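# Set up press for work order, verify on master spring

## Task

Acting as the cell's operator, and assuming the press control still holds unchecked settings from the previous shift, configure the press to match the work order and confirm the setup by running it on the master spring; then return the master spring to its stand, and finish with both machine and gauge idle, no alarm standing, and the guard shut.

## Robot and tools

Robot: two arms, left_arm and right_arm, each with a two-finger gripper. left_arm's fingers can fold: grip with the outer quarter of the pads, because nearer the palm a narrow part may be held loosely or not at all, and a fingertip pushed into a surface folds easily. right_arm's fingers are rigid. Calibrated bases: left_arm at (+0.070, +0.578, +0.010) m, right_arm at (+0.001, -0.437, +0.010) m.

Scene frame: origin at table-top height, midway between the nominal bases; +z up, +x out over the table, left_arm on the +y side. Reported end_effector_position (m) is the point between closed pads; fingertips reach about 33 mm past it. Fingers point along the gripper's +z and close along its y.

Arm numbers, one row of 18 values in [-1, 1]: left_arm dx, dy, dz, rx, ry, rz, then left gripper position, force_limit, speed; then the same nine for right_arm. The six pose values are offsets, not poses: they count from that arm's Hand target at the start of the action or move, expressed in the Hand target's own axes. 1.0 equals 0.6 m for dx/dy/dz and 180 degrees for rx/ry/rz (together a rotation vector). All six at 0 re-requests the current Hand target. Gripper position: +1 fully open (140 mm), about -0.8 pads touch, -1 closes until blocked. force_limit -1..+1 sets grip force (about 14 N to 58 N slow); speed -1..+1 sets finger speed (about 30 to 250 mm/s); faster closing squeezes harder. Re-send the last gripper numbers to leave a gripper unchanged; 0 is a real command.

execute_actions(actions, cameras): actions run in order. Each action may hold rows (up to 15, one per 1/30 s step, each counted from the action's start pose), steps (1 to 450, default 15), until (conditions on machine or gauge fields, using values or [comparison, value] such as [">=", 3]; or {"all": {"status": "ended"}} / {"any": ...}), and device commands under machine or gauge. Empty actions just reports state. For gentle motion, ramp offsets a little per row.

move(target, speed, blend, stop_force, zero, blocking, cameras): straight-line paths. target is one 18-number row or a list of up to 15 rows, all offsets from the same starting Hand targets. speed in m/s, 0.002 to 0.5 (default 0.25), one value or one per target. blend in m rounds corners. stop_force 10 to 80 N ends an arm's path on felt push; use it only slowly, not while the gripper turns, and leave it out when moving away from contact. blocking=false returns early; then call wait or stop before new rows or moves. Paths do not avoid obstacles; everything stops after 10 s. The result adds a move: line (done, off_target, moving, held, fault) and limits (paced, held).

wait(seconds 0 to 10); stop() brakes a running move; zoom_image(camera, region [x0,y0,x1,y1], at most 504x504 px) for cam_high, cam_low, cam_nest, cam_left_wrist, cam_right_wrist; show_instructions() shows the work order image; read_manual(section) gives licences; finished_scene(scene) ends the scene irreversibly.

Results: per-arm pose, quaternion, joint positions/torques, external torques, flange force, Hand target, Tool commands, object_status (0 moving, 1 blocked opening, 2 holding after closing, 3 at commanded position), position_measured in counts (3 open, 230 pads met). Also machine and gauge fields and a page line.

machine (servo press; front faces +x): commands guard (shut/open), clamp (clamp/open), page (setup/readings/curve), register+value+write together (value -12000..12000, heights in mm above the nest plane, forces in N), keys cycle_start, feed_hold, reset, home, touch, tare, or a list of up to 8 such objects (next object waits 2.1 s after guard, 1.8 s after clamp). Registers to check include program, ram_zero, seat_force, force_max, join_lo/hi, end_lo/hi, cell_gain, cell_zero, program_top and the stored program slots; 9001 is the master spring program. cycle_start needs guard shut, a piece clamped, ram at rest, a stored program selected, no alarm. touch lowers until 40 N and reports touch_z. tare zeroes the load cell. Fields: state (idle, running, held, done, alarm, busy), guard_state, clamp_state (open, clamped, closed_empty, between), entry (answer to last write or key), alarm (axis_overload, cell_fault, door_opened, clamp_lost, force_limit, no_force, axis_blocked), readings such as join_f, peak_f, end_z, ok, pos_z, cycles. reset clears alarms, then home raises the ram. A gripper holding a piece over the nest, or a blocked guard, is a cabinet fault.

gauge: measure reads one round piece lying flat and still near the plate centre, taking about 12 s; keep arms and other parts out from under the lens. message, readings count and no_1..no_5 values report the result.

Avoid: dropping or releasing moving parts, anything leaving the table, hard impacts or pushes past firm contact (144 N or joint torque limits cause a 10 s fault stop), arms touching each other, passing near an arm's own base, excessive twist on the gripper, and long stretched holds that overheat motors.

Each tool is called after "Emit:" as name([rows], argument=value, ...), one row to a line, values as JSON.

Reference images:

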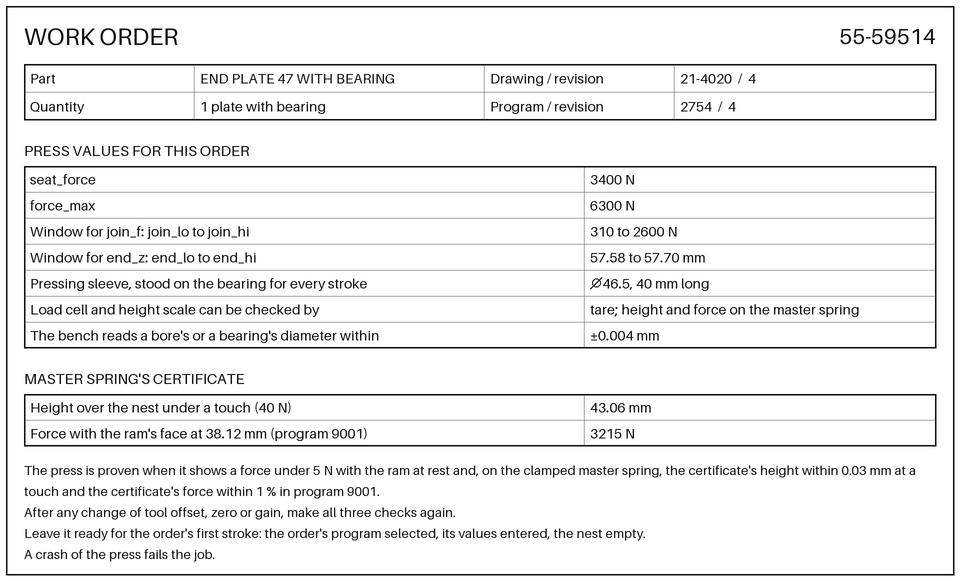

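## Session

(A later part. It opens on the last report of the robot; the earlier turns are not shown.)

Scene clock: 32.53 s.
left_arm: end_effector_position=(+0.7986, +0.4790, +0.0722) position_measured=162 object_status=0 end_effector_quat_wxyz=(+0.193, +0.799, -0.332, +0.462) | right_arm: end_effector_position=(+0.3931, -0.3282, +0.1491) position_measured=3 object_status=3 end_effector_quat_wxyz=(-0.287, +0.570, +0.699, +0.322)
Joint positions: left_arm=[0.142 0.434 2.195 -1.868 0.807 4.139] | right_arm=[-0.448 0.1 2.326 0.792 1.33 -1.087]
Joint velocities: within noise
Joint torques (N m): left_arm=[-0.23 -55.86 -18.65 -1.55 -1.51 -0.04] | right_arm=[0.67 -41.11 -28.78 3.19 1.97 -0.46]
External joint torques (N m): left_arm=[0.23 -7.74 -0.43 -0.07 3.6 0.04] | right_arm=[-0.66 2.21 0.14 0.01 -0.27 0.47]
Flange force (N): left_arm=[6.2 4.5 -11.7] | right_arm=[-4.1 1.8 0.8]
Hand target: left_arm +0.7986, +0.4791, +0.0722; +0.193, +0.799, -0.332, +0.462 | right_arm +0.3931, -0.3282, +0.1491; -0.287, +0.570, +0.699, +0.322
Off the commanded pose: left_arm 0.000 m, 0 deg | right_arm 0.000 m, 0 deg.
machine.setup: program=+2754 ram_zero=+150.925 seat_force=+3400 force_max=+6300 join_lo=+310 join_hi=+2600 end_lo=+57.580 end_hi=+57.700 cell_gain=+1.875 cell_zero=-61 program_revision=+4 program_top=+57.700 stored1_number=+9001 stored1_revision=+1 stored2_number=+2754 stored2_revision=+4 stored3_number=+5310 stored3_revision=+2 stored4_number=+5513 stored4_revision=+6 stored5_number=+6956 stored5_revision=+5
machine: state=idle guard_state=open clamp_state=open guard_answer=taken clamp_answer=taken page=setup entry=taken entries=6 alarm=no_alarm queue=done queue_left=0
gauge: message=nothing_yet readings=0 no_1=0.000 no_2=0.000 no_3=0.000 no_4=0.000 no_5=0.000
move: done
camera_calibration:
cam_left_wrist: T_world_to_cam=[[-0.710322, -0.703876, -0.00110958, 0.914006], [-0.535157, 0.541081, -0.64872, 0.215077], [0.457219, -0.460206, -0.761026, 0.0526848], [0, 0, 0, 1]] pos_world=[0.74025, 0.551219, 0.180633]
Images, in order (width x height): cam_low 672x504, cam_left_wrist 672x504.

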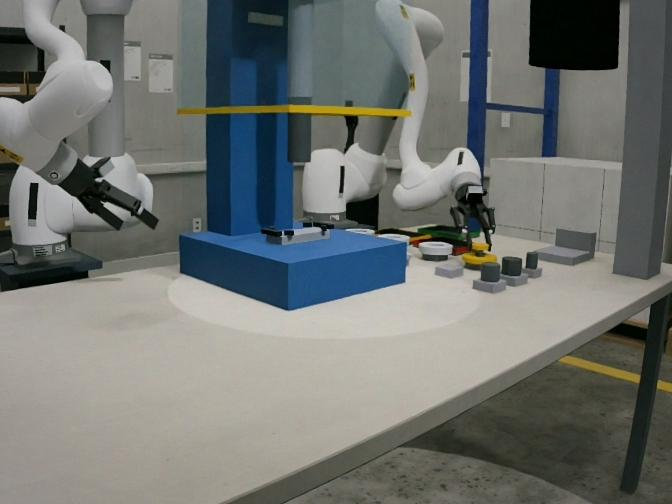

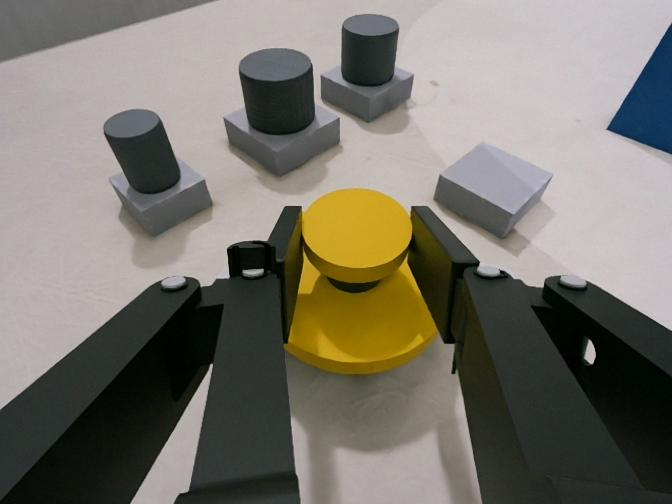

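Emit:
wait(seconds=0.7, cameras=["cam_left_wrist"])

Emit:
zoom_image(camera="cam_left_wrist", region=[230, 170, 500, 390])

Scene clock: 33.73 s.
left_arm: end_effector_position=(+0.7986, +0.4791, +0.0722) position_measured=162 object_status=2 end_effector_quat_wxyz=(+0.193, +0.799, -0.332, +0.462) | right_arm: end_effector_position=(+0.3931, -0.3282, +0.1491) position_measured=3 object_status=3 end_effector_quat_wxyz=(-0.287, +0.570, +0.699, +0.322)
Joint positions: left_arm=[0.142 0.434 2.195 -1.868 0.807 4.139] | right_arm=[-0.448 0.1 2.326 0.792 1.33 -1.087]
Joint velocities: within noise
Joint torques (N m): left_arm=[1.49 -56.47 -18.81 -1.72 -1.95 -0.05] | right_arm=[0.31 -41.01 -28.87 3.2 1.97 -0.48]
External joint torques (N m): left_arm=[-1.58 -7.07 -0.22 0.1 4.04 0.05] | right_arm=[-0.29 2.15 0.24 0 -0.27 0.49]
Flange force (N): left_arm=[6.3 5.9 -9.1] | right_arm=[-3.6 2.1 1.4]
Hand target: left_arm +0.7986, +0.4791, +0.0722; +0.193, +0.799, -0.332, +0.462 | right_arm +0.3931, -0.3282, +0.1491; -0.287, +0.570, +0.699, +0.322
Tool commands: left_gripper/position=-1.0 left_gripper/force_limit=+0.1 left_gripper/speed=-1.0 right_gripper/position=+1.0 right_gripper/force_limit=+1.0 right_gripper/speed=+1.0
Off the commanded pose: left_arm 0.000 m, 0 deg | right_arm 0.000 m, 0 deg.
machine.setup: program=+2754 ram_zero=+150.925 seat_force=+3400 force_max=+6300 join_lo=+310 join_hi=+2600 end_lo=+57.580 end_hi=+57.700 cell_gain=+1.875 cell_zero=-61 program_revision=+4 program_top=+57.700 stored1_number=+9001 stored1_revision=+1 stored2_number=+2754 stored2_revision=+4 stored3_number=+5310 stored3_revision=+2 stored4_number=+5513 stored4_revision=+6 stored5_number=+6956 stored5_revision=+5
machine: state=idle guard_state=open clamp_state=open guard_answer=taken clamp_answer=taken page=setup entry=taken entries=6 alarm=no_alarm queue=done queue_left=0
gauge: message=nothing_yet readings=0 no_1=0.000 no_2=0.000 no_3=0.000 no_4=0.000 no_5=0.000
wait: 0.70 s; at rest from the start
camera_calibration:
cam_left_wrist: T_world_to_cam=[[-0.710291, -0.703908, -0.0011096, 0.914022], [-0.535181, 0.541057, -0.648721, 0.215092], [0.45724, -0.460186, -0.761026, 0.0526716], [0, 0, 0, 1]] pos_world=[0.740251, 0.551249, 0.180633]
Images, in order (width x height): cam_left_wrist 672x504.

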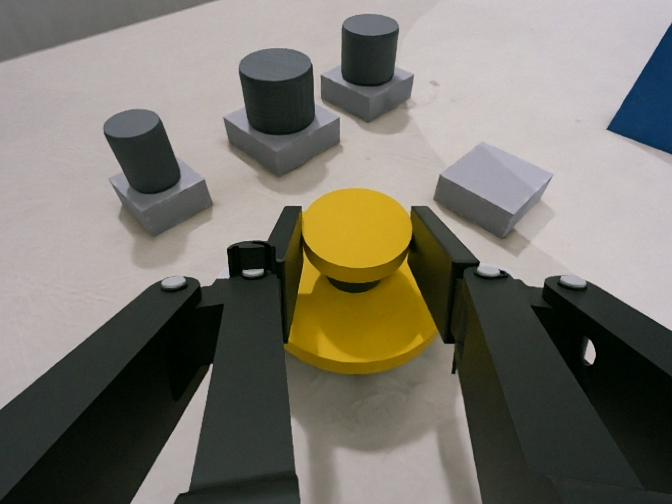

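Scaled by 1.867.

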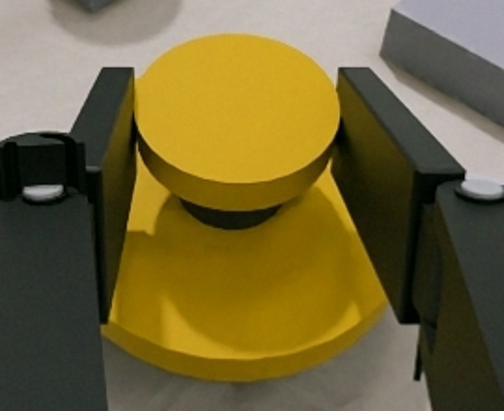

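Emit:
move(target=[0.0433,0,-0.025,0,0,0,-1,0.1,-1, 0,0,0,0,0,0,1,1,1], speed=0.04, cameras=["cam_left_wrist","cam_low","cam_high"])

Emit:
zoom_image(camera="cam_low", region=[410, 180, 530, 290])

Scene clock: 35.07 s.
left_arm: end_effector_position=(+0.7986, +0.4791, +0.1021) position_measured=162 object_status=2 end_effector_quat_wxyz=(+0.193, +0.800, -0.332, +0.462) | right_arm: end_effector_position=(+0.3931, -0.3282, +0.1491) position_measured=3 object_status=3 end_effector_quat_wxyz=(-0.287, +0.570, +0.699, +0.322)
Joint positions: left_arm=[0.142 0.383 2.185 -1.811 0.791 4.058] | right_arm=[-0.448 0.1 2.326 0.792 1.33 -1.087]
Joint velocities: within noise
Joint torques (N m): left_arm=[2.41 -70.14 -24.18 -2.42 3.92 -0.19] | right_arm=[0.37 -40.76 -28.88 3.23 1.98 -0.47]
External joint torques (N m): left_arm=[-2.43 9.27 2.99 0.78 -1.95 0.19] | right_arm=[-0.32 1.6 0.15 -0.02 -0.28 0.48]
Flange force (N): left_arm=[-9.2 -1.2 13.2] | right_arm=[-2.6 1.6 0.9]
Hand target: left_arm +0.7986, +0.4791, +0.1022; +0.193, +0.799, -0.332, +0.462 | right_arm +0.3931, -0.3282, +0.1491; -0.287, +0.570, +0.699, +0.322
Off the commanded pose: left_arm 0.000 m, 0 deg | right_arm 0.000 m, 0 deg.
machine.setup: program=+2754 ram_zero=+150.925 seat_force=+3400 force_max=+6300 join_lo=+310 join_hi=+2600 end_lo=+57.580 end_hi=+57.700 cell_gain=+1.875 cell_zero=-61 program_revision=+4 program_top=+57.700 stored1_number=+9001 stored1_revision=+1 stored2_number=+2754 stored2_revision=+4 stored3_number=+5310 stored3_revision=+2 stored4_number=+5513 stored4_revision=+6 stored5_number=+6956 stored5_revision=+5
machine: state=idle guard_state=open clamp_state=open guard_answer=taken clamp_answer=taken page=setup entry=taken entries=6 alarm=no_alarm queue=done queue_left=0
gauge: message=nothing_yet readings=0 no_1=0.000 no_2=0.000 no_3=0.000 no_4=0.000 no_5=0.000
move: done
camera_calibration:
cam_left_wrist: T_world_to_cam=[[-0.710293, -0.703905, -0.0010853, 0.914086], [-0.535207, 0.541063, -0.648694, 0.234507], [0.457207, -0.460182, -0.761048, 0.0755416], [0, 0, 0, 1]] pos_world=[0.74024, 0.55131, 0.210606]
Images, in order (width x height): cam_high 672x504, cam_low 672x504, cam_left_wrist 672x504.

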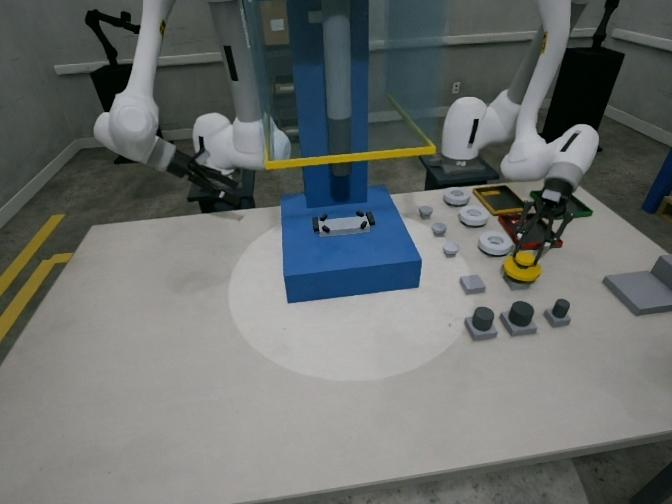

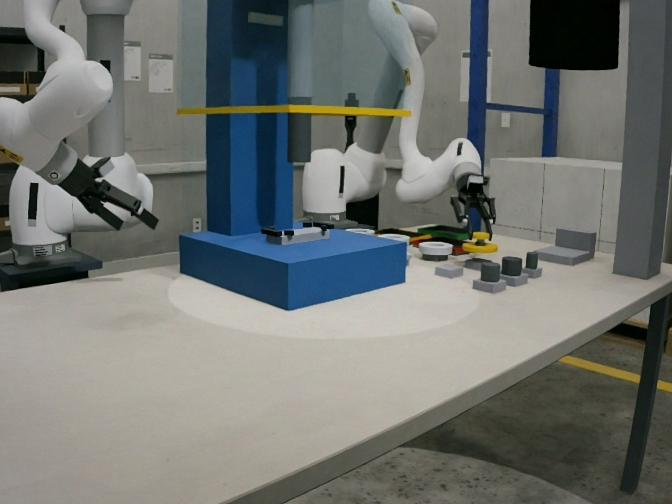

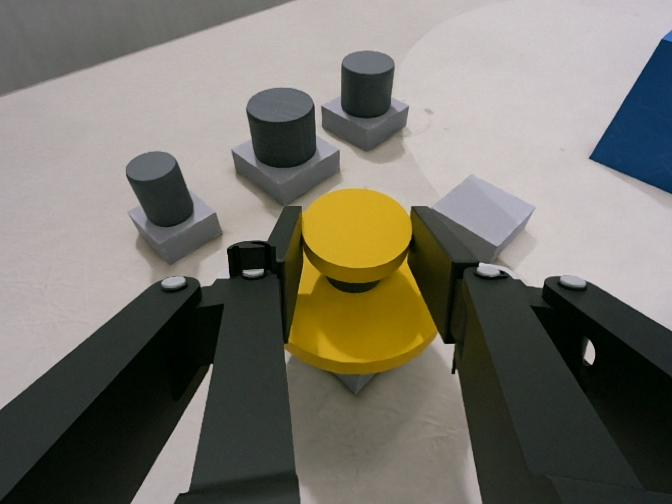

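Scaled by 4.200.

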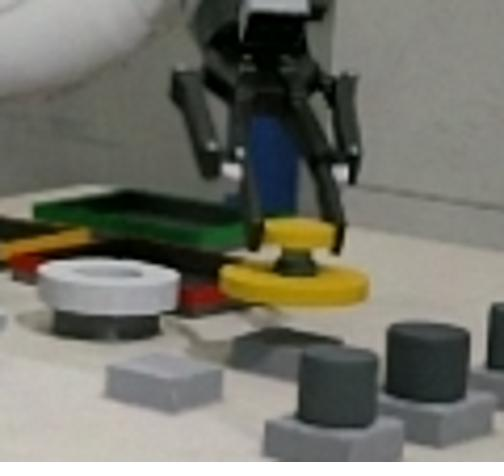

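Emit:
zoom_image(camera="cam_high", region=[270, 180, 430, 310])

Emit:
zoom_image(camera="cam_low", region=[170, 140, 420, 320])

Emit:
execute_actions([
  {"machine":{"page":"readings"},"steps":2},
], cameras=["cam_nest"])

Emit:
zoom_image(camera="cam_nest", region=[210, 160, 540, 430])

Scaled by 3.150.

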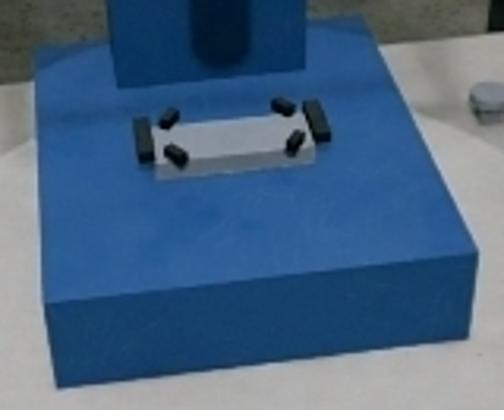

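Scaled by 2.016.

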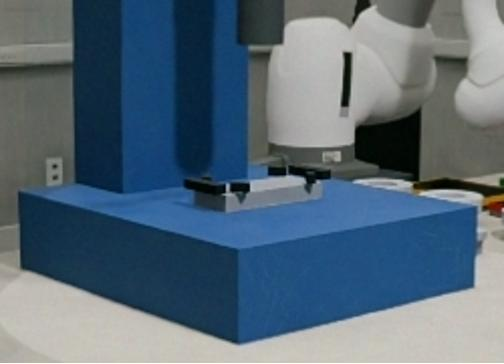

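Scene clock: 35.67 s.
left_arm: end_effector_position=(+0.7986, +0.4791, +0.1022) position_measured=162 object_status=2 end_effector_quat_wxyz=(+0.193, +0.799, -0.332, +0.462) | right_arm: end_effector_position=(+0.3931, -0.3282, +0.1491) position_measured=3 object_status=3 end_effector_quat_wxyz=(-0.287, +0.570, +0.699, +0.322)
Joint positions: left_arm=[0.142 0.383 2.185 -1.811 0.791 4.058] | right_arm=[-0.448 0.1 2.326 0.792 1.33 -1.087]
Joint velocities: within noise
Joint torques (N m): left_arm=[2.5 -69.39 -23.98 -2.51 3.83 -0.22] | right_arm=[0.43 -41.17 -28.81 3.22 1.97 -0.46]
External joint torques (N m): left_arm=[-2.6 8.56 2.8 0.87 -1.86 0.22] | right_arm=[-0.35 2.39 0.16 -0.02 -0.27 0.46]
Flange force (N): left_arm=[-8.1 -0.8 12.4] | right_arm=[-4.2 2.4 1.3]
Hand target: left_arm +0.7986, +0.4791, +0.1022; +0.193, +0.799, -0.332, +0.462 | right_arm +0.3931, -0.3282, +0.1491; -0.287, +0.570, +0.699, +0.322
Tool commands: left_gripper/position=-1.0 left_gripper/force_limit=+0.1 left_gripper/speed=-1.0 right_gripper/position=+1.0 right_gripper/force_limit=+1.0 right_gripper/speed=+1.0
Off the commanded pose: left_arm 0.000 m, 0 deg | right_arm 0.000 m, 0 deg.
machine.readings: force=+0 touch_z=+0.000 join_f=+0 peak_f=+0 end_z=+0.000 ok=+0 pos_z=+169.075 cycles=+0
machine: state=idle guard_state=open clamp_state=open guard_answer=taken clamp_answer=taken page=readings entry=taken entries=6 alarm=no_alarm queue=done queue_left=0
gauge: message=nothing_yet readings=0 no_1=0.000 no_2=0.000 no_3=0.000 no_4=0.000 no_5=0.000
Images, in order (width x height): cam_nest 672x504.

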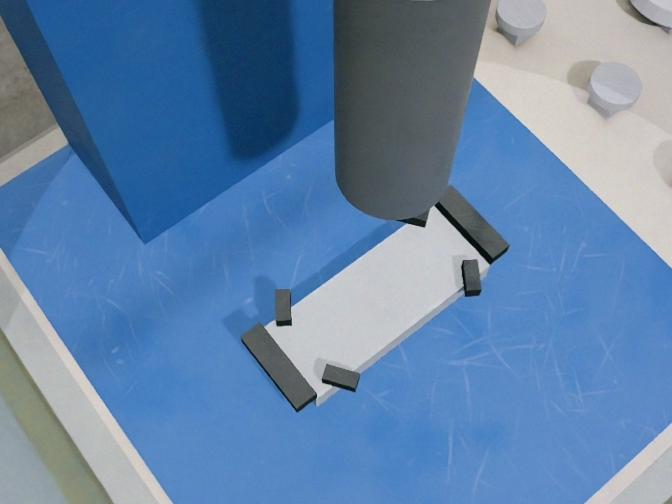

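Scaled by 1.527.

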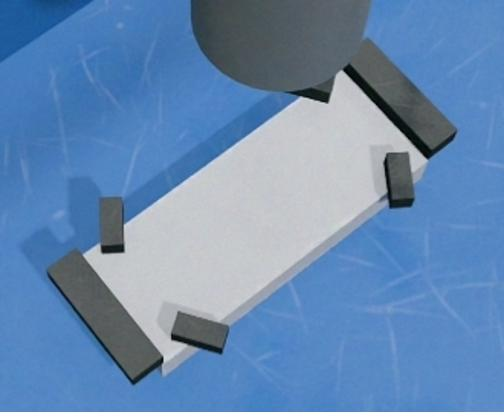

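Emit:
move([
  [0.144,0,-0.083,0,0,0,-1,0.1,-1, 0,0,0,0,0,0,1,1,1],
  [0.2947,0.7675,0.1838,-0.2165,0,0.125,-1,0.1,-1, 0,0,0,0,0,0,1,1,1],
], speed=0.2, blend=[0.04,0])

Emit:
zoom_image(camera="cam_nest", region=[210, 130, 540, 430])

Emit:
zoom_image(camera="cam_low", region=[220, 130, 380, 270])

Scene clock: 40.90 s.
left_arm: end_effector_position=(+0.6019, +0.0242, +0.2010) position_measured=162 object_status=2 end_effector_quat_wxyz=(+0.355, +0.611, -0.613, +0.354) | right_arm: end_effector_position=(+0.3931, -0.3282, +0.1491) position_measured=3 object_status=3 end_effector_quat_wxyz=(-0.287, +0.570, +0.699, +0.322)
Joint positions: left_arm=[-0.512 0.312 2.022 -1.486 0.857 3.731] | right_arm=[-0.448 0.1 2.326 0.792 1.33 -1.087]
Joint velocities: within noise
Joint torques (N m): left_arm=[2.29 -71.08 -33.19 -2.6 2.74 -0.16] | right_arm=[0.21 -41.08 -28.93 3.2 1.93 -0.46]
External joint torques (N m): left_arm=[-2.27 9.38 3.99 1.31 -1.36 0.16] | right_arm=[-0.16 2.17 0.25 0.01 -0.23 0.46]
Flange force (N): left_arm=[-8.1 -2.5 11.3] | right_arm=[-3.5 2.2 1.6]
Hand target: left_arm +0.6019, +0.0241, +0.2010; +0.355, +0.611, -0.613, +0.354 | right_arm +0.3931, -0.3282, +0.1491; -0.287, +0.570, +0.699, +0.322
Off the commanded pose: left_arm 0.000 m, 0 deg | right_arm 0.000 m, 0 deg.
machine.readings: force=+0 touch_z=+0.000 join_f=+0 peak_f=+0 end_z=+0.000 ok=+0 pos_z=+169.075 cycles=+0
machine: state=idle guard_state=open clamp_state=open guard_answer=taken clamp_answer=taken page=readings entry=taken entries=6 alarm=no_alarm queue=done queue_left=0
gauge: message=nothing_yet readings=0 no_1=0.000 no_2=0.000 no_3=0.000 no_4=0.000 no_5=0.000
move: done
camera_calibration:
cam_left_wrist: T_world_to_cam=[[-0.999987, 0.00446922, -0.00250573, 0.61176], [0.00502625, 0.760713, -0.649069, 0.109164], [-0.00099469, -0.649073, -0.760726, 0.311618], [0, 0, 0, 1]] pos_world=[0.611513, 0.116486, 0.309444]
cam_right_wrist: T_world_to_cam=[[0.977052, 0.157662, 0.14322, -0.345068], [0.20961, -0.831185, -0.51497, -0.273565], [0.0378507, 0.533173, -0.845159, 0.426945], [0, 0, 0, 1]] pos_world=[0.378332, -0.400614, 0.26938]

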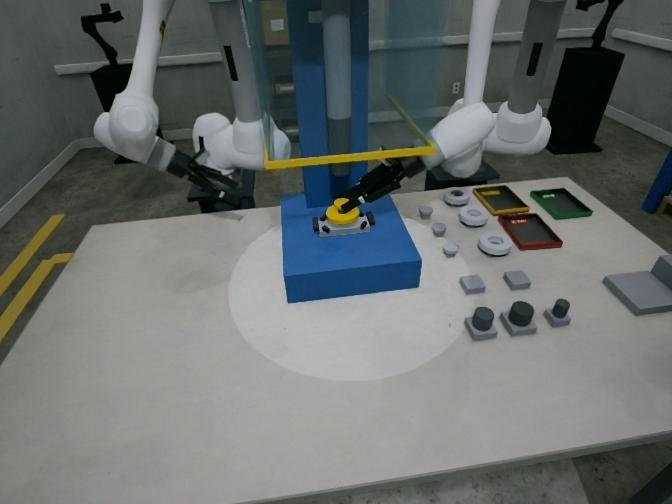

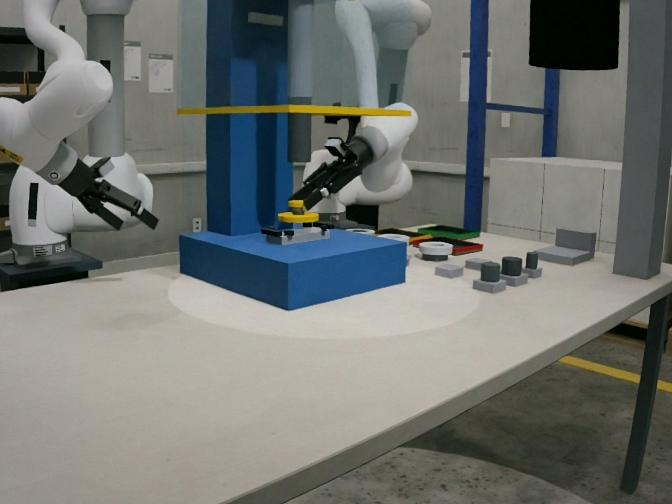

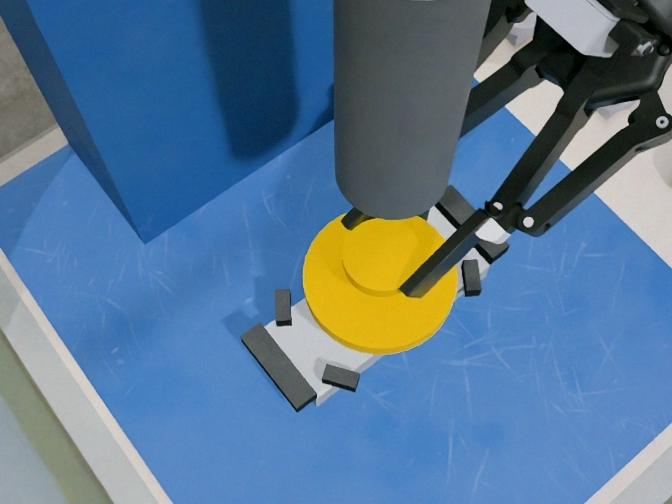

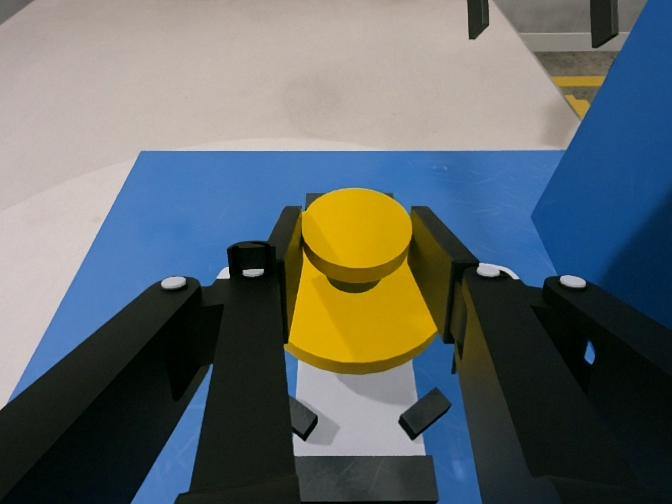

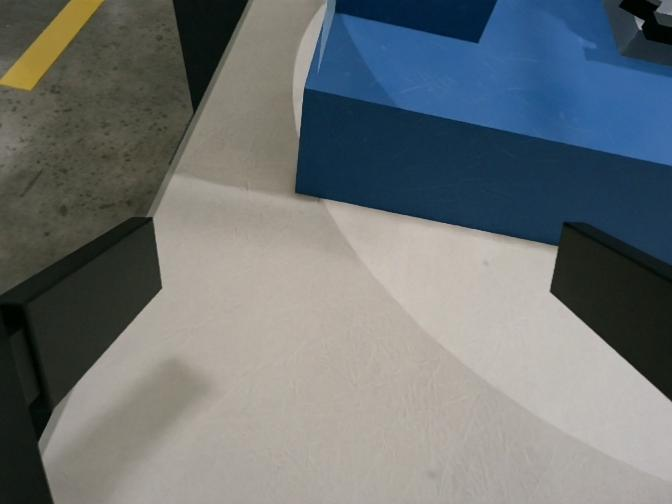

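Scaled by 1.527.

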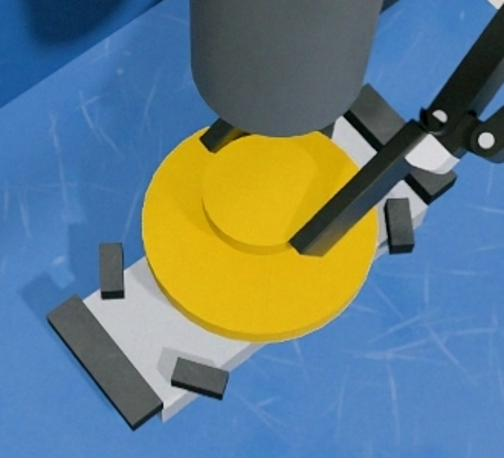

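Scaled by 3.150.

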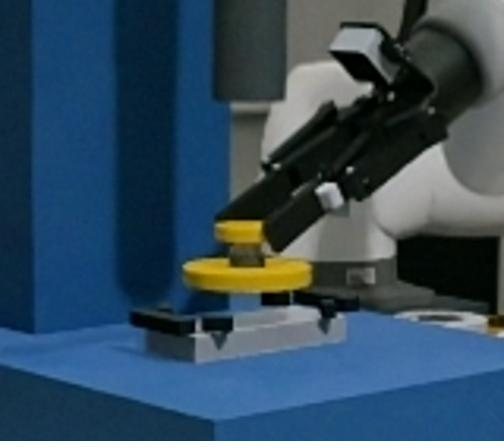

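Emit:
move(target=[-0.0357,0.0083,0.0148,0,0,0,-1,0.1,-1, 0,0,0,0,0,0,1,1,1], speed=0.06, cameras=["cam_nest","cam_low","cam_left_wrist","cam_high"])

Emit:
zoom_image(camera="cam_nest", region=[210, 130, 540, 430])

Emit:
zoom_image(camera="cam_low", region=[250, 180, 350, 260])

Emit:
zoom_image(camera="cam_high", region=[290, 180, 400, 260])

Scene clock: 42.60 s.
left_arm: end_effector_position=(+0.5969, +0.0271, +0.1780) position_measured=162 object_status=2 end_effector_quat_wxyz=(+0.355, +0.611, -0.613, +0.354) | right_arm: end_effector_position=(+0.3931, -0.3282, +0.1491) position_measured=3 object_status=3 end_effector_quat_wxyz=(-0.287, +0.570, +0.699, +0.322)
Joint positions: left_arm=[-0.512 0.334 2.047 -1.527 0.854 3.794] | right_arm=[-0.448 0.1 2.326 0.792 1.33 -1.087]
Joint velocities: within noise
Joint torques (N m): left_arm=[2.25 -71.52 -30.73 -2.6 2.88 -0.19] | right_arm=[0.27 -41.25 -28.84 3.21 1.98 -0.48]
External joint torques (N m): left_arm=[-2.48 9.14 2.99 1.24 -1.36 0.19] | right_arm=[-0.18 2 0.1 0.01 -0.27 0.49]
Flange force (N): left_arm=[-7.4 -3.5 11.8] | right_arm=[-3.2 2.3 1.4]
Hand target: left_arm +0.5969, +0.0271, +0.1780; +0.355, +0.611, -0.613, +0.354 | right_arm +0.3931, -0.3282, +0.1491; -0.287, +0.570, +0.699, +0.322
Off the commanded pose: left_arm 0.000 m, 0 deg | right_arm 0.000 m, 0 deg.
machine.readings: force=+0 touch_z=+0.000 join_f=+0 peak_f=+0 end_z=+0.000 ok=+0 pos_z=+169.075 cycles=+0
machine: state=idle guard_state=open clamp_state=open guard_answer=taken clamp_answer=taken page=readings entry=taken entries=6 alarm=no_alarm queue=done queue_left=0
gauge: message=nothing_yet readings=0 no_1=0.000 no_2=0.000 no_3=0.000 no_4=0.000 no_5=0.000
move: done
camera_calibration:
cam_left_wrist: T_world_to_cam=[[-0.999987, 0.00449902, -0.00251493, 0.606719], [0.00505487, 0.760698, -0.649086, 0.092021], [-0.00100715, -0.64909, -0.760711, 0.296042], [0, 0, 0, 1]] pos_world=[0.606544, 0.119428, 0.286458]
Images, in order (width x height): cam_high 672x504, cam_low 672x504, cam_nest 672x504, cam_left_wrist 672x504.

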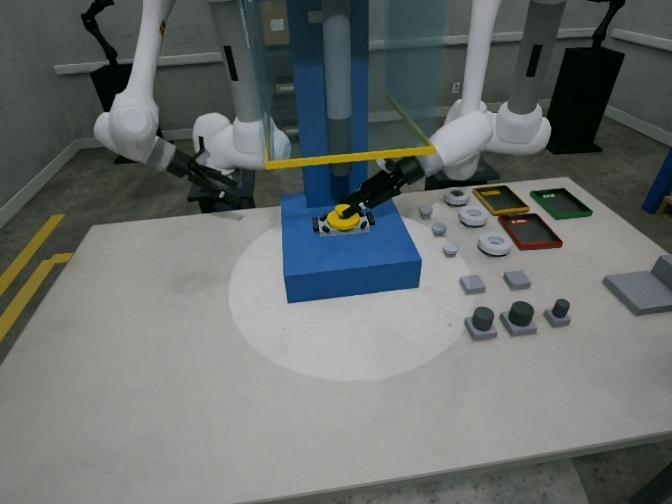

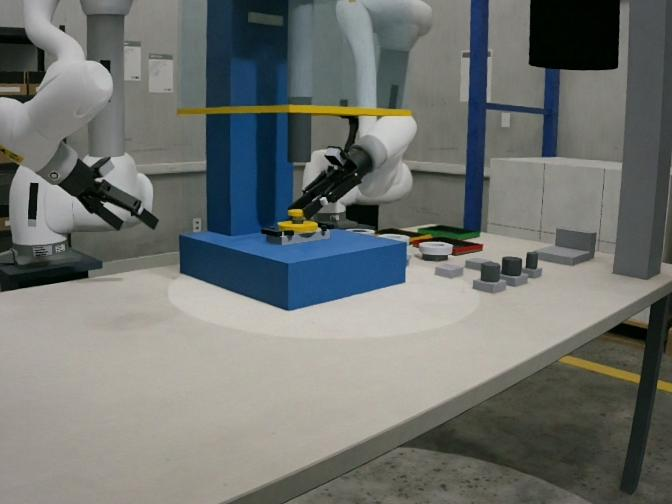

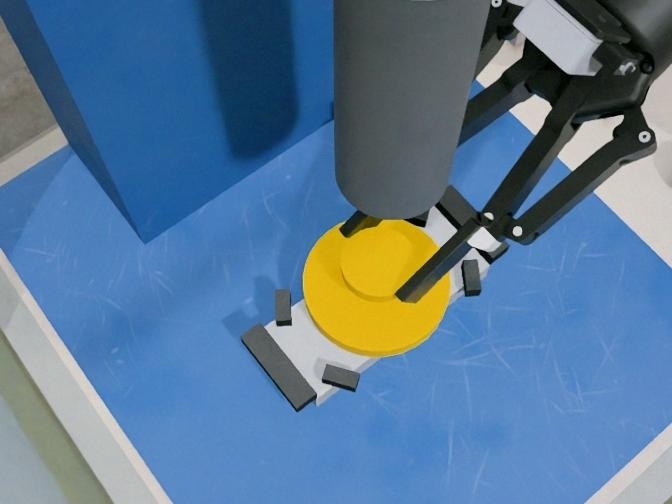

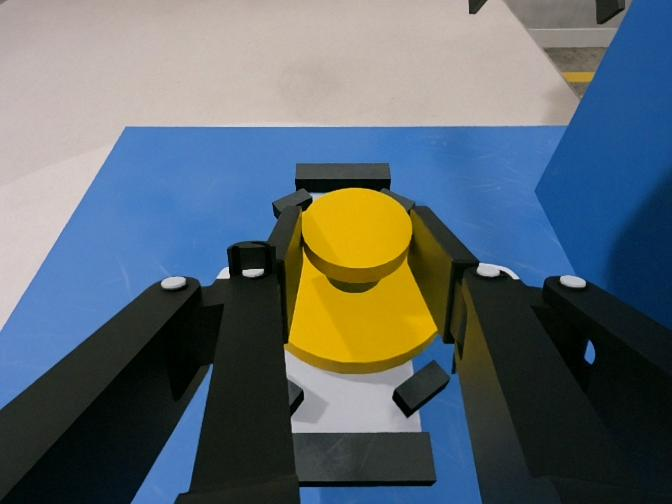

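Scaled by 1.527.

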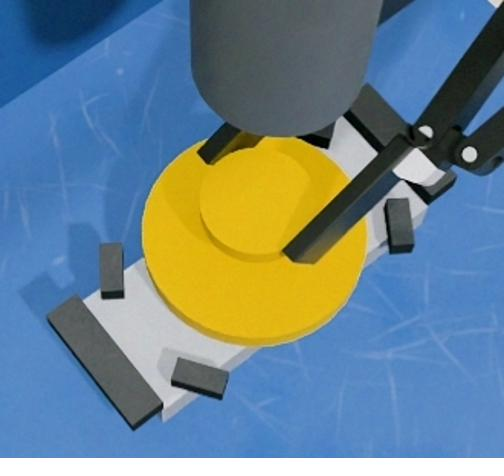

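Scaled by 5.040.

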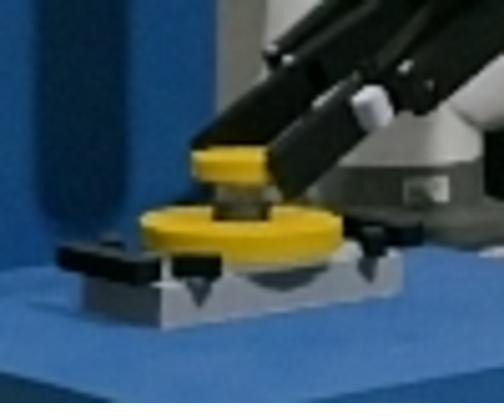

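Scaled by 4.582.

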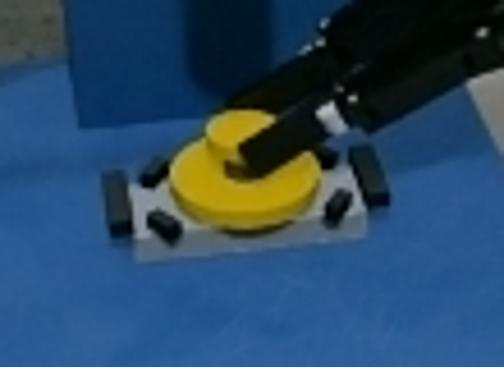

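Emit:
move(target=[-0.03175,0,0.01833,0,0,0,-1,0.1,-1, 0,0,0,0,0,0,1,1,1], speed=0.008, stop_force=12, cameras=["cam_nest","cam_low","cam_left_wrist","cam_high"])

Emit:
zoom_image(camera="cam_nest", region=[210, 130, 540, 430])

Emit:
zoom_image(camera="cam_low", region=[250, 180, 350, 260])

Scene clock: 44.43 s.
left_arm: end_effector_position=(+0.5970, +0.0270, +0.1704) position_measured=162 object_status=2 end_effector_quat_wxyz=(+0.355, +0.611, -0.613, +0.354) | right_arm: end_effector_position=(+0.3931, -0.3282, +0.1491) position_measured=3 object_status=3 end_effector_quat_wxyz=(-0.287, +0.570, +0.699, +0.322)
Joint positions: left_arm=[-0.512 0.344 2.051 -1.54 0.854 3.814] | right_arm=[-0.448 0.1 2.326 0.792 1.33 -1.087]
Joint velocities: within noise
Joint torques (N m): left_arm=[0.3 -57.98 -23.28 0.06 -0.83 0.11] | right_arm=[0.5 -41.05 -28.95 3.18 1.94 -0.48]
External joint torques (N m): left_arm=[-0.23 -4.98 -3.95 -1.43 2.37 -0.11] | right_arm=[-0.5 2.2 0.27 0.03 -0.24 0.49]
Flange force (N): left_arm=[5.9 -0.9 -3.6] | right_arm=[-3.9 1.8 1.1]
Hand target: left_arm +0.5970, +0.0270, +0.1704; +0.355, +0.611, -0.613, +0.354 (not the last commanded pose) | right_arm +0.3931, -0.3282, +0.1491; -0.287, +0.570, +0.699, +0.322
Off the commanded pose: left_arm 0.014 m, 0 deg | right_arm 0.000 m, 0 deg.
machine.readings: force=+0 touch_z=+0.000 join_f=+0 peak_f=+0 end_z=+0.000 ok=+0 pos_z=+169.075 cycles=+0
machine: state=idle guard_state=open clamp_state=open guard_answer=taken clamp_answer=taken page=readings entry=taken entries=6 alarm=no_alarm queue=done queue_left=0
gauge: message=nothing_yet readings=0 no_1=0.000 no_2=0.000 no_3=0.000 no_4=0.000 no_5=0.000
move: contact (left_arm)
camera_calibration:
cam_left_wrist: T_world_to_cam=[[-0.999987, 0.00435402, -0.00262023, 0.606822], [0.0050127, 0.760533, -0.64928, 0.0871843], [-0.000834211, -0.649285, -0.760545, 0.290087], [0, 0, 0, 1]] pos_world=[0.606619, 0.119401, 0.278822]
Images, in order (width x height): cam_high 672x504, cam_low 672x504, cam_nest 672x504, cam_left_wrist 672x504.

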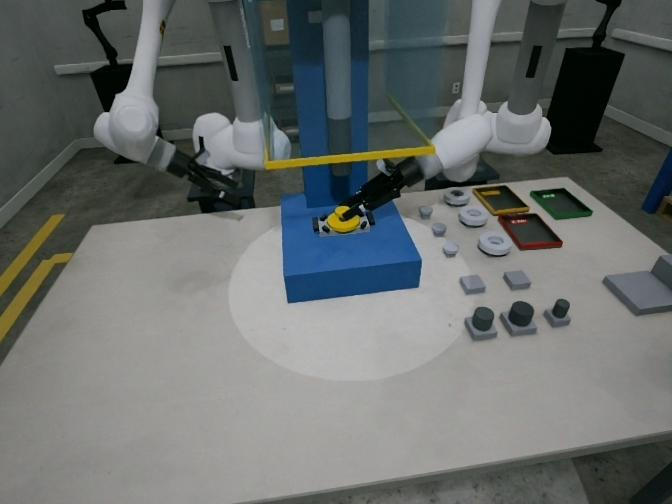

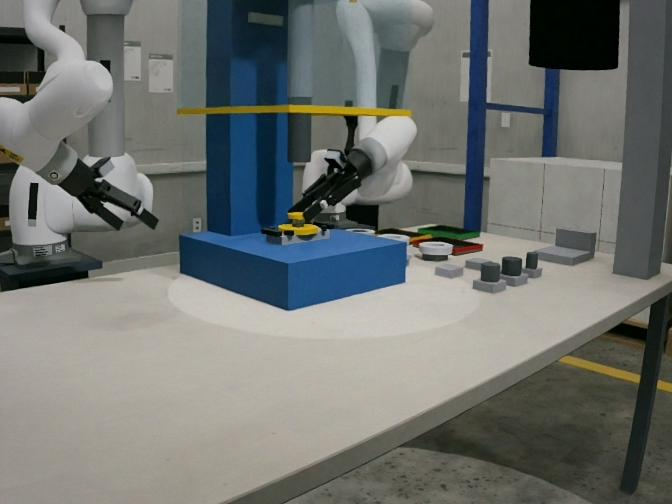

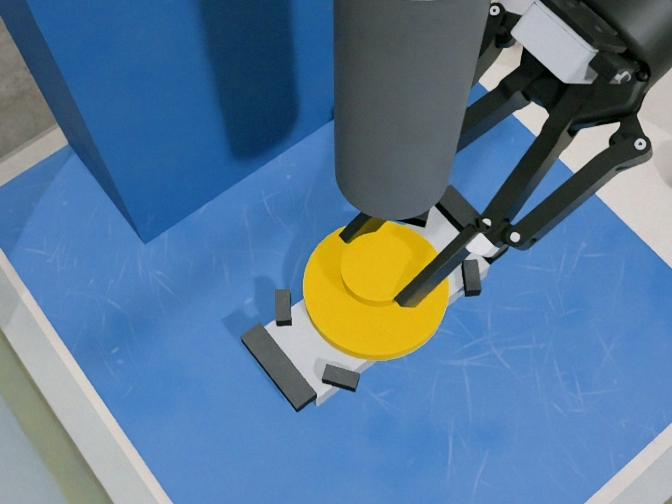

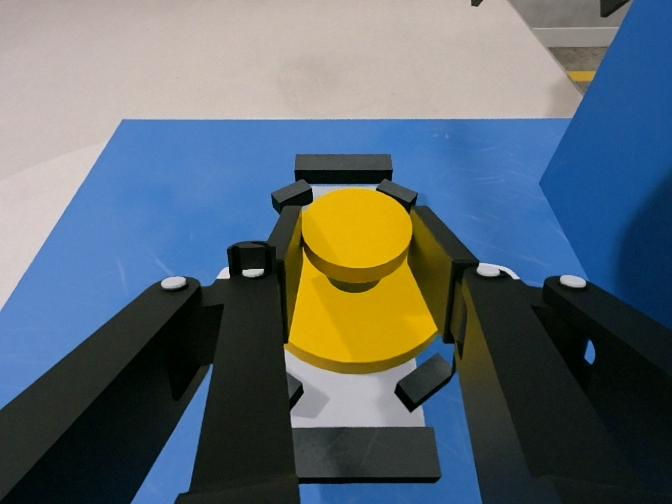

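Scaled by 1.527.

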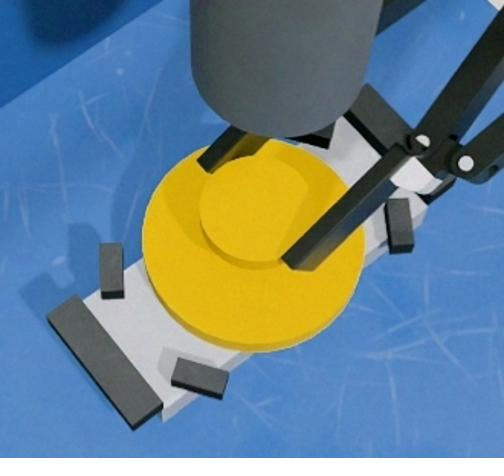

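Scaled by 5.040.

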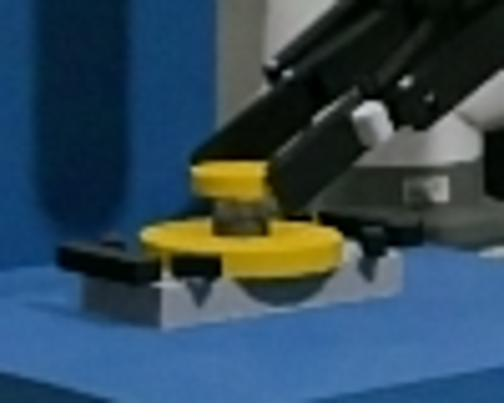

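Emit:
move([
  [0,0,0,0,0,0,0,0,-1, 0,0,0,0,0,0,1,1,1],
  [0,0,-0.167,0,0,0,0,0,-1, 0,0,0,0,0,0,1,1,1],
  [-0.137,0,-0.504,0,0,0,0,0,-1, 0,0,0,0,0,0,1,1,1],
], speed=[0.05,0.06,0.2], blend=[0,0.05,0], cameras=["cam_nest"])

Emit:
execute_actions([
  {"machine":[{"clamp":"clamp"},{"guard":"shut"},{"tare":true},{"touch":true,"page":"readings"}],"steps":450,"until":{"machine":{"queue":["!=","running"]}}},
], cameras=["cam_nest","cam_high"])

Scene clock: 49.03 s.
left_arm: end_effector_position=(+0.5976, +0.3302, +0.2498) position_measured=129 object_status=3 end_effector_quat_wxyz=(+0.355, +0.611, -0.613, +0.354) | right_arm: end_effector_position=(+0.3931, -0.3282, +0.1491) position_measured=3 object_status=3 end_effector_quat_wxyz=(-0.287, +0.570, +0.699, +0.322)
Joint positions: left_arm=[0.02 0.163 2.105 -1.149 1.255 3.775] | right_arm=[-0.448 0.1 2.326 0.792 1.33 -1.087]
Joint velocities: within noise
Joint torques (N m): left_arm=[2.16 -50.42 -29.17 -0.38 1.51 -0.22] | right_arm=[0.43 -41.12 -29.06 3.19 1.93 -0.43]
External joint torques (N m): left_arm=[-2.1 2.88 -1.21 -0.13 -0.05 0.22] | right_arm=[-0.44 2.22 0.39 0.03 -0.23 0.43]
Flange force (N): left_arm=[-0.8 -6.2 4.6] | right_arm=[-3.9 1.7 1.3]
Hand target: left_arm +0.5977, +0.3302, +0.2498; +0.355, +0.611, -0.613, +0.354 | right_arm +0.3931, -0.3282, +0.1491; -0.287, +0.570, +0.699, +0.322
Off the commanded pose: left_arm 0.000 m, 0 deg | right_arm 0.000 m, 0 deg.
machine.readings: force=+0 touch_z=+0.000 join_f=+0 peak_f=+0 end_z=+0.000 ok=+0 pos_z=+169.075 cycles=+0
machine: state=idle guard_state=open clamp_state=open guard_answer=taken clamp_answer=taken page=readings entry=taken entries=6 alarm=no_alarm queue=done queue_left=0
gauge: message=nothing_yet readings=0 no_1=0.000 no_2=0.000 no_3=0.000 no_4=0.000 no_5=0.000
move: done
Images, in order (width x height): cam_nest 672x504.

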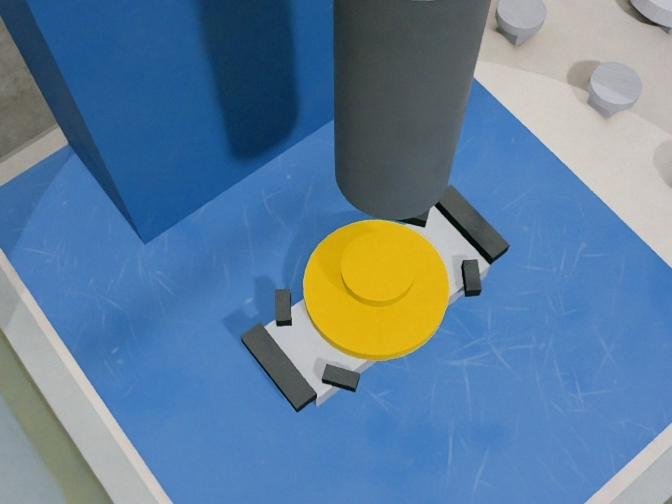

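Scene clock: 64.23 s.
left_arm: end_effector_position=(+0.5977, +0.3302, +0.2498) position_measured=129 object_status=3 end_effector_quat_wxyz=(+0.355, +0.611, -0.613, +0.354) | right_arm: end_effector_position=(+0.3931, -0.3282, +0.1491) position_measured=3 object_status=3 end_effector_quat_wxyz=(-0.287, +0.570, +0.699, +0.322)
Joint positions: left_arm=[0.02 0.163 2.105 -1.149 1.255 3.775] | right_arm=[-0.448 0.1 2.326 0.792 1.33 -1.087]
Joint velocities: within noise
Joint torques (N m): left_arm=[2.76 -50.82 -29.16 -0.36 1.51 -0.24] | right_arm=[0.41 -41.01 -28.82 3.21 1.97 -0.44]
External joint torques (N m): left_arm=[-2.73 3.26 -1.25 -0.15 -0.05 0.24] | right_arm=[-0.42 1.93 0.04 0.01 -0.27 0.44]
Flange force (N): left_arm=[-0.7 -6.9 5.8] | right_arm=[-3.4 2.0 0.9]
Hand target: left_arm +0.5977, +0.3302, +0.2498; +0.355, +0.611, -0.613, +0.354 | right_arm +0.3931, -0.3282, +0.1491; -0.287, +0.570, +0.699, +0.322
Tool commands: left_gripper/position=+0.0 left_gripper/force_limit=+0.0 left_gripper/speed=-1.0 right_gripper/position=+1.0 right_gripper/force_limit=+1.0 right_gripper/speed=+1.0
Off the commanded pose: left_arm 0.000 m, 0 deg | right_arm 0.000 m, 0 deg.
machine.readings: force=+0 touch_z=+0.000 join_f=+0 peak_f=+0 end_z=+0.000 ok=+0 pos_z=+123.245 cycles=+0
machine: state=busy guard_state=shut clamp_state=clamped guard_answer=taken clamp_answer=taken page=readings entry=taken entries=8 alarm=no_alarm queue=running queue_left=0
gauge: message=nothing_yet readings=0 no_1=0.000 no_2=0.000 no_3=0.000 no_4=0.000 no_5=0.000
Images, in order (width x height): cam_high 672x504, cam_nest 672x504.

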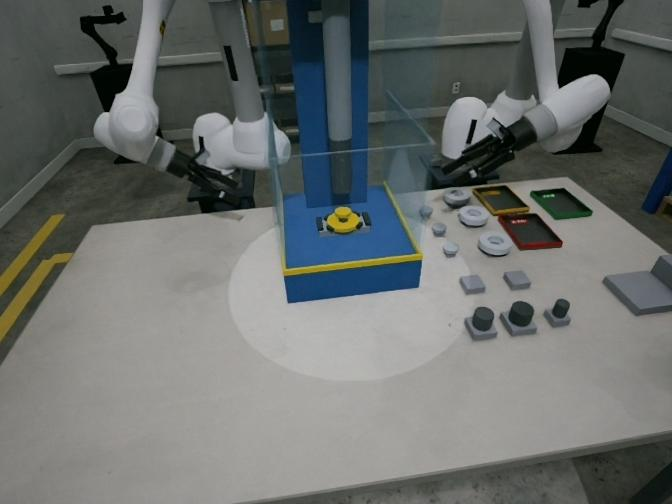

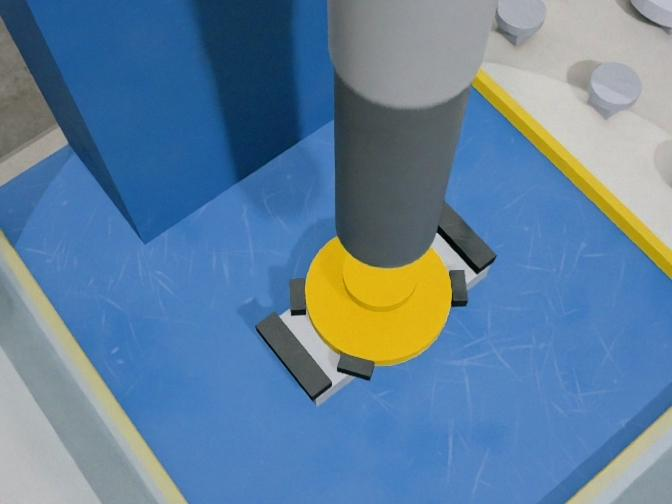

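Emit:
execute_actions([
  {"steps":450,"until":{"machine":{"queue":["!=","running"]}}},
], cameras=[])

Scene clock: 64.93 s.
left_arm: end_effector_position=(+0.5977, +0.3302, +0.2498) position_measured=129 object_status=3 end_effector_quat_wxyz=(+0.355, +0.611, -0.613, +0.354) | right_arm: end_effector_position=(+0.3931, -0.3282, +0.1491) position_measured=3 object_status=3 end_effector_quat_wxyz=(-0.287, +0.570, +0.699, +0.322)
Joint positions: left_arm=[0.02 0.163 2.105 -1.149 1.255 3.775] | right_arm=[-0.448 0.1 2.326 0.792 1.33 -1.087]
Joint velocities: within noise
Joint torques (N m): left_arm=[2.3 -50.85 -29.22 -0.33 1.47 -0.17] | right_arm=[0.25 -41.06 -28.94 3.19 1.95 -0.46]
External joint torques (N m): left_arm=[-2.16 3.32 -1.01 -0.17 -0.01 0.17] | right_arm=[-0.16 1.85 0.18 0.04 -0.25 0.46]
Flange force (N): left_arm=[-1.3 -6.5 5.0] | right_arm=[-2.9 2.0 1.4]
Hand target: left_arm +0.5977, +0.3302, +0.2498; +0.355, +0.611, -0.613, +0.354 | right_arm +0.3931, -0.3282, +0.1491; -0.287, +0.570, +0.699, +0.322
Tool commands: left_gripper/position=+0.0 left_gripper/force_limit=+0.0 left_gripper/speed=-1.0 right_gripper/position=+1.0 right_gripper/force_limit=+1.0 right_gripper/speed=+1.0
Off the commanded pose: left_arm 0.000 m, 0 deg | right_arm 0.000 m, 0 deg.
machine.readings: force=+0 touch_z=+44.546 join_f=+0 peak_f=+0 end_z=+0.000 ok=+0 pos_z=+169.075 cycles=+0
machine: state=idle guard_state=shut clamp_state=clamped guard_answer=taken clamp_answer=taken page=readings entry=taken entries=8 alarm=no_alarm queue=done queue_left=0
gauge: message=nothing_yet readings=0 no_1=0.000 no_2=0.000 no_3=0.000 no_4=0.000 no_5=0.000
No camera images: "cameras" was empty.


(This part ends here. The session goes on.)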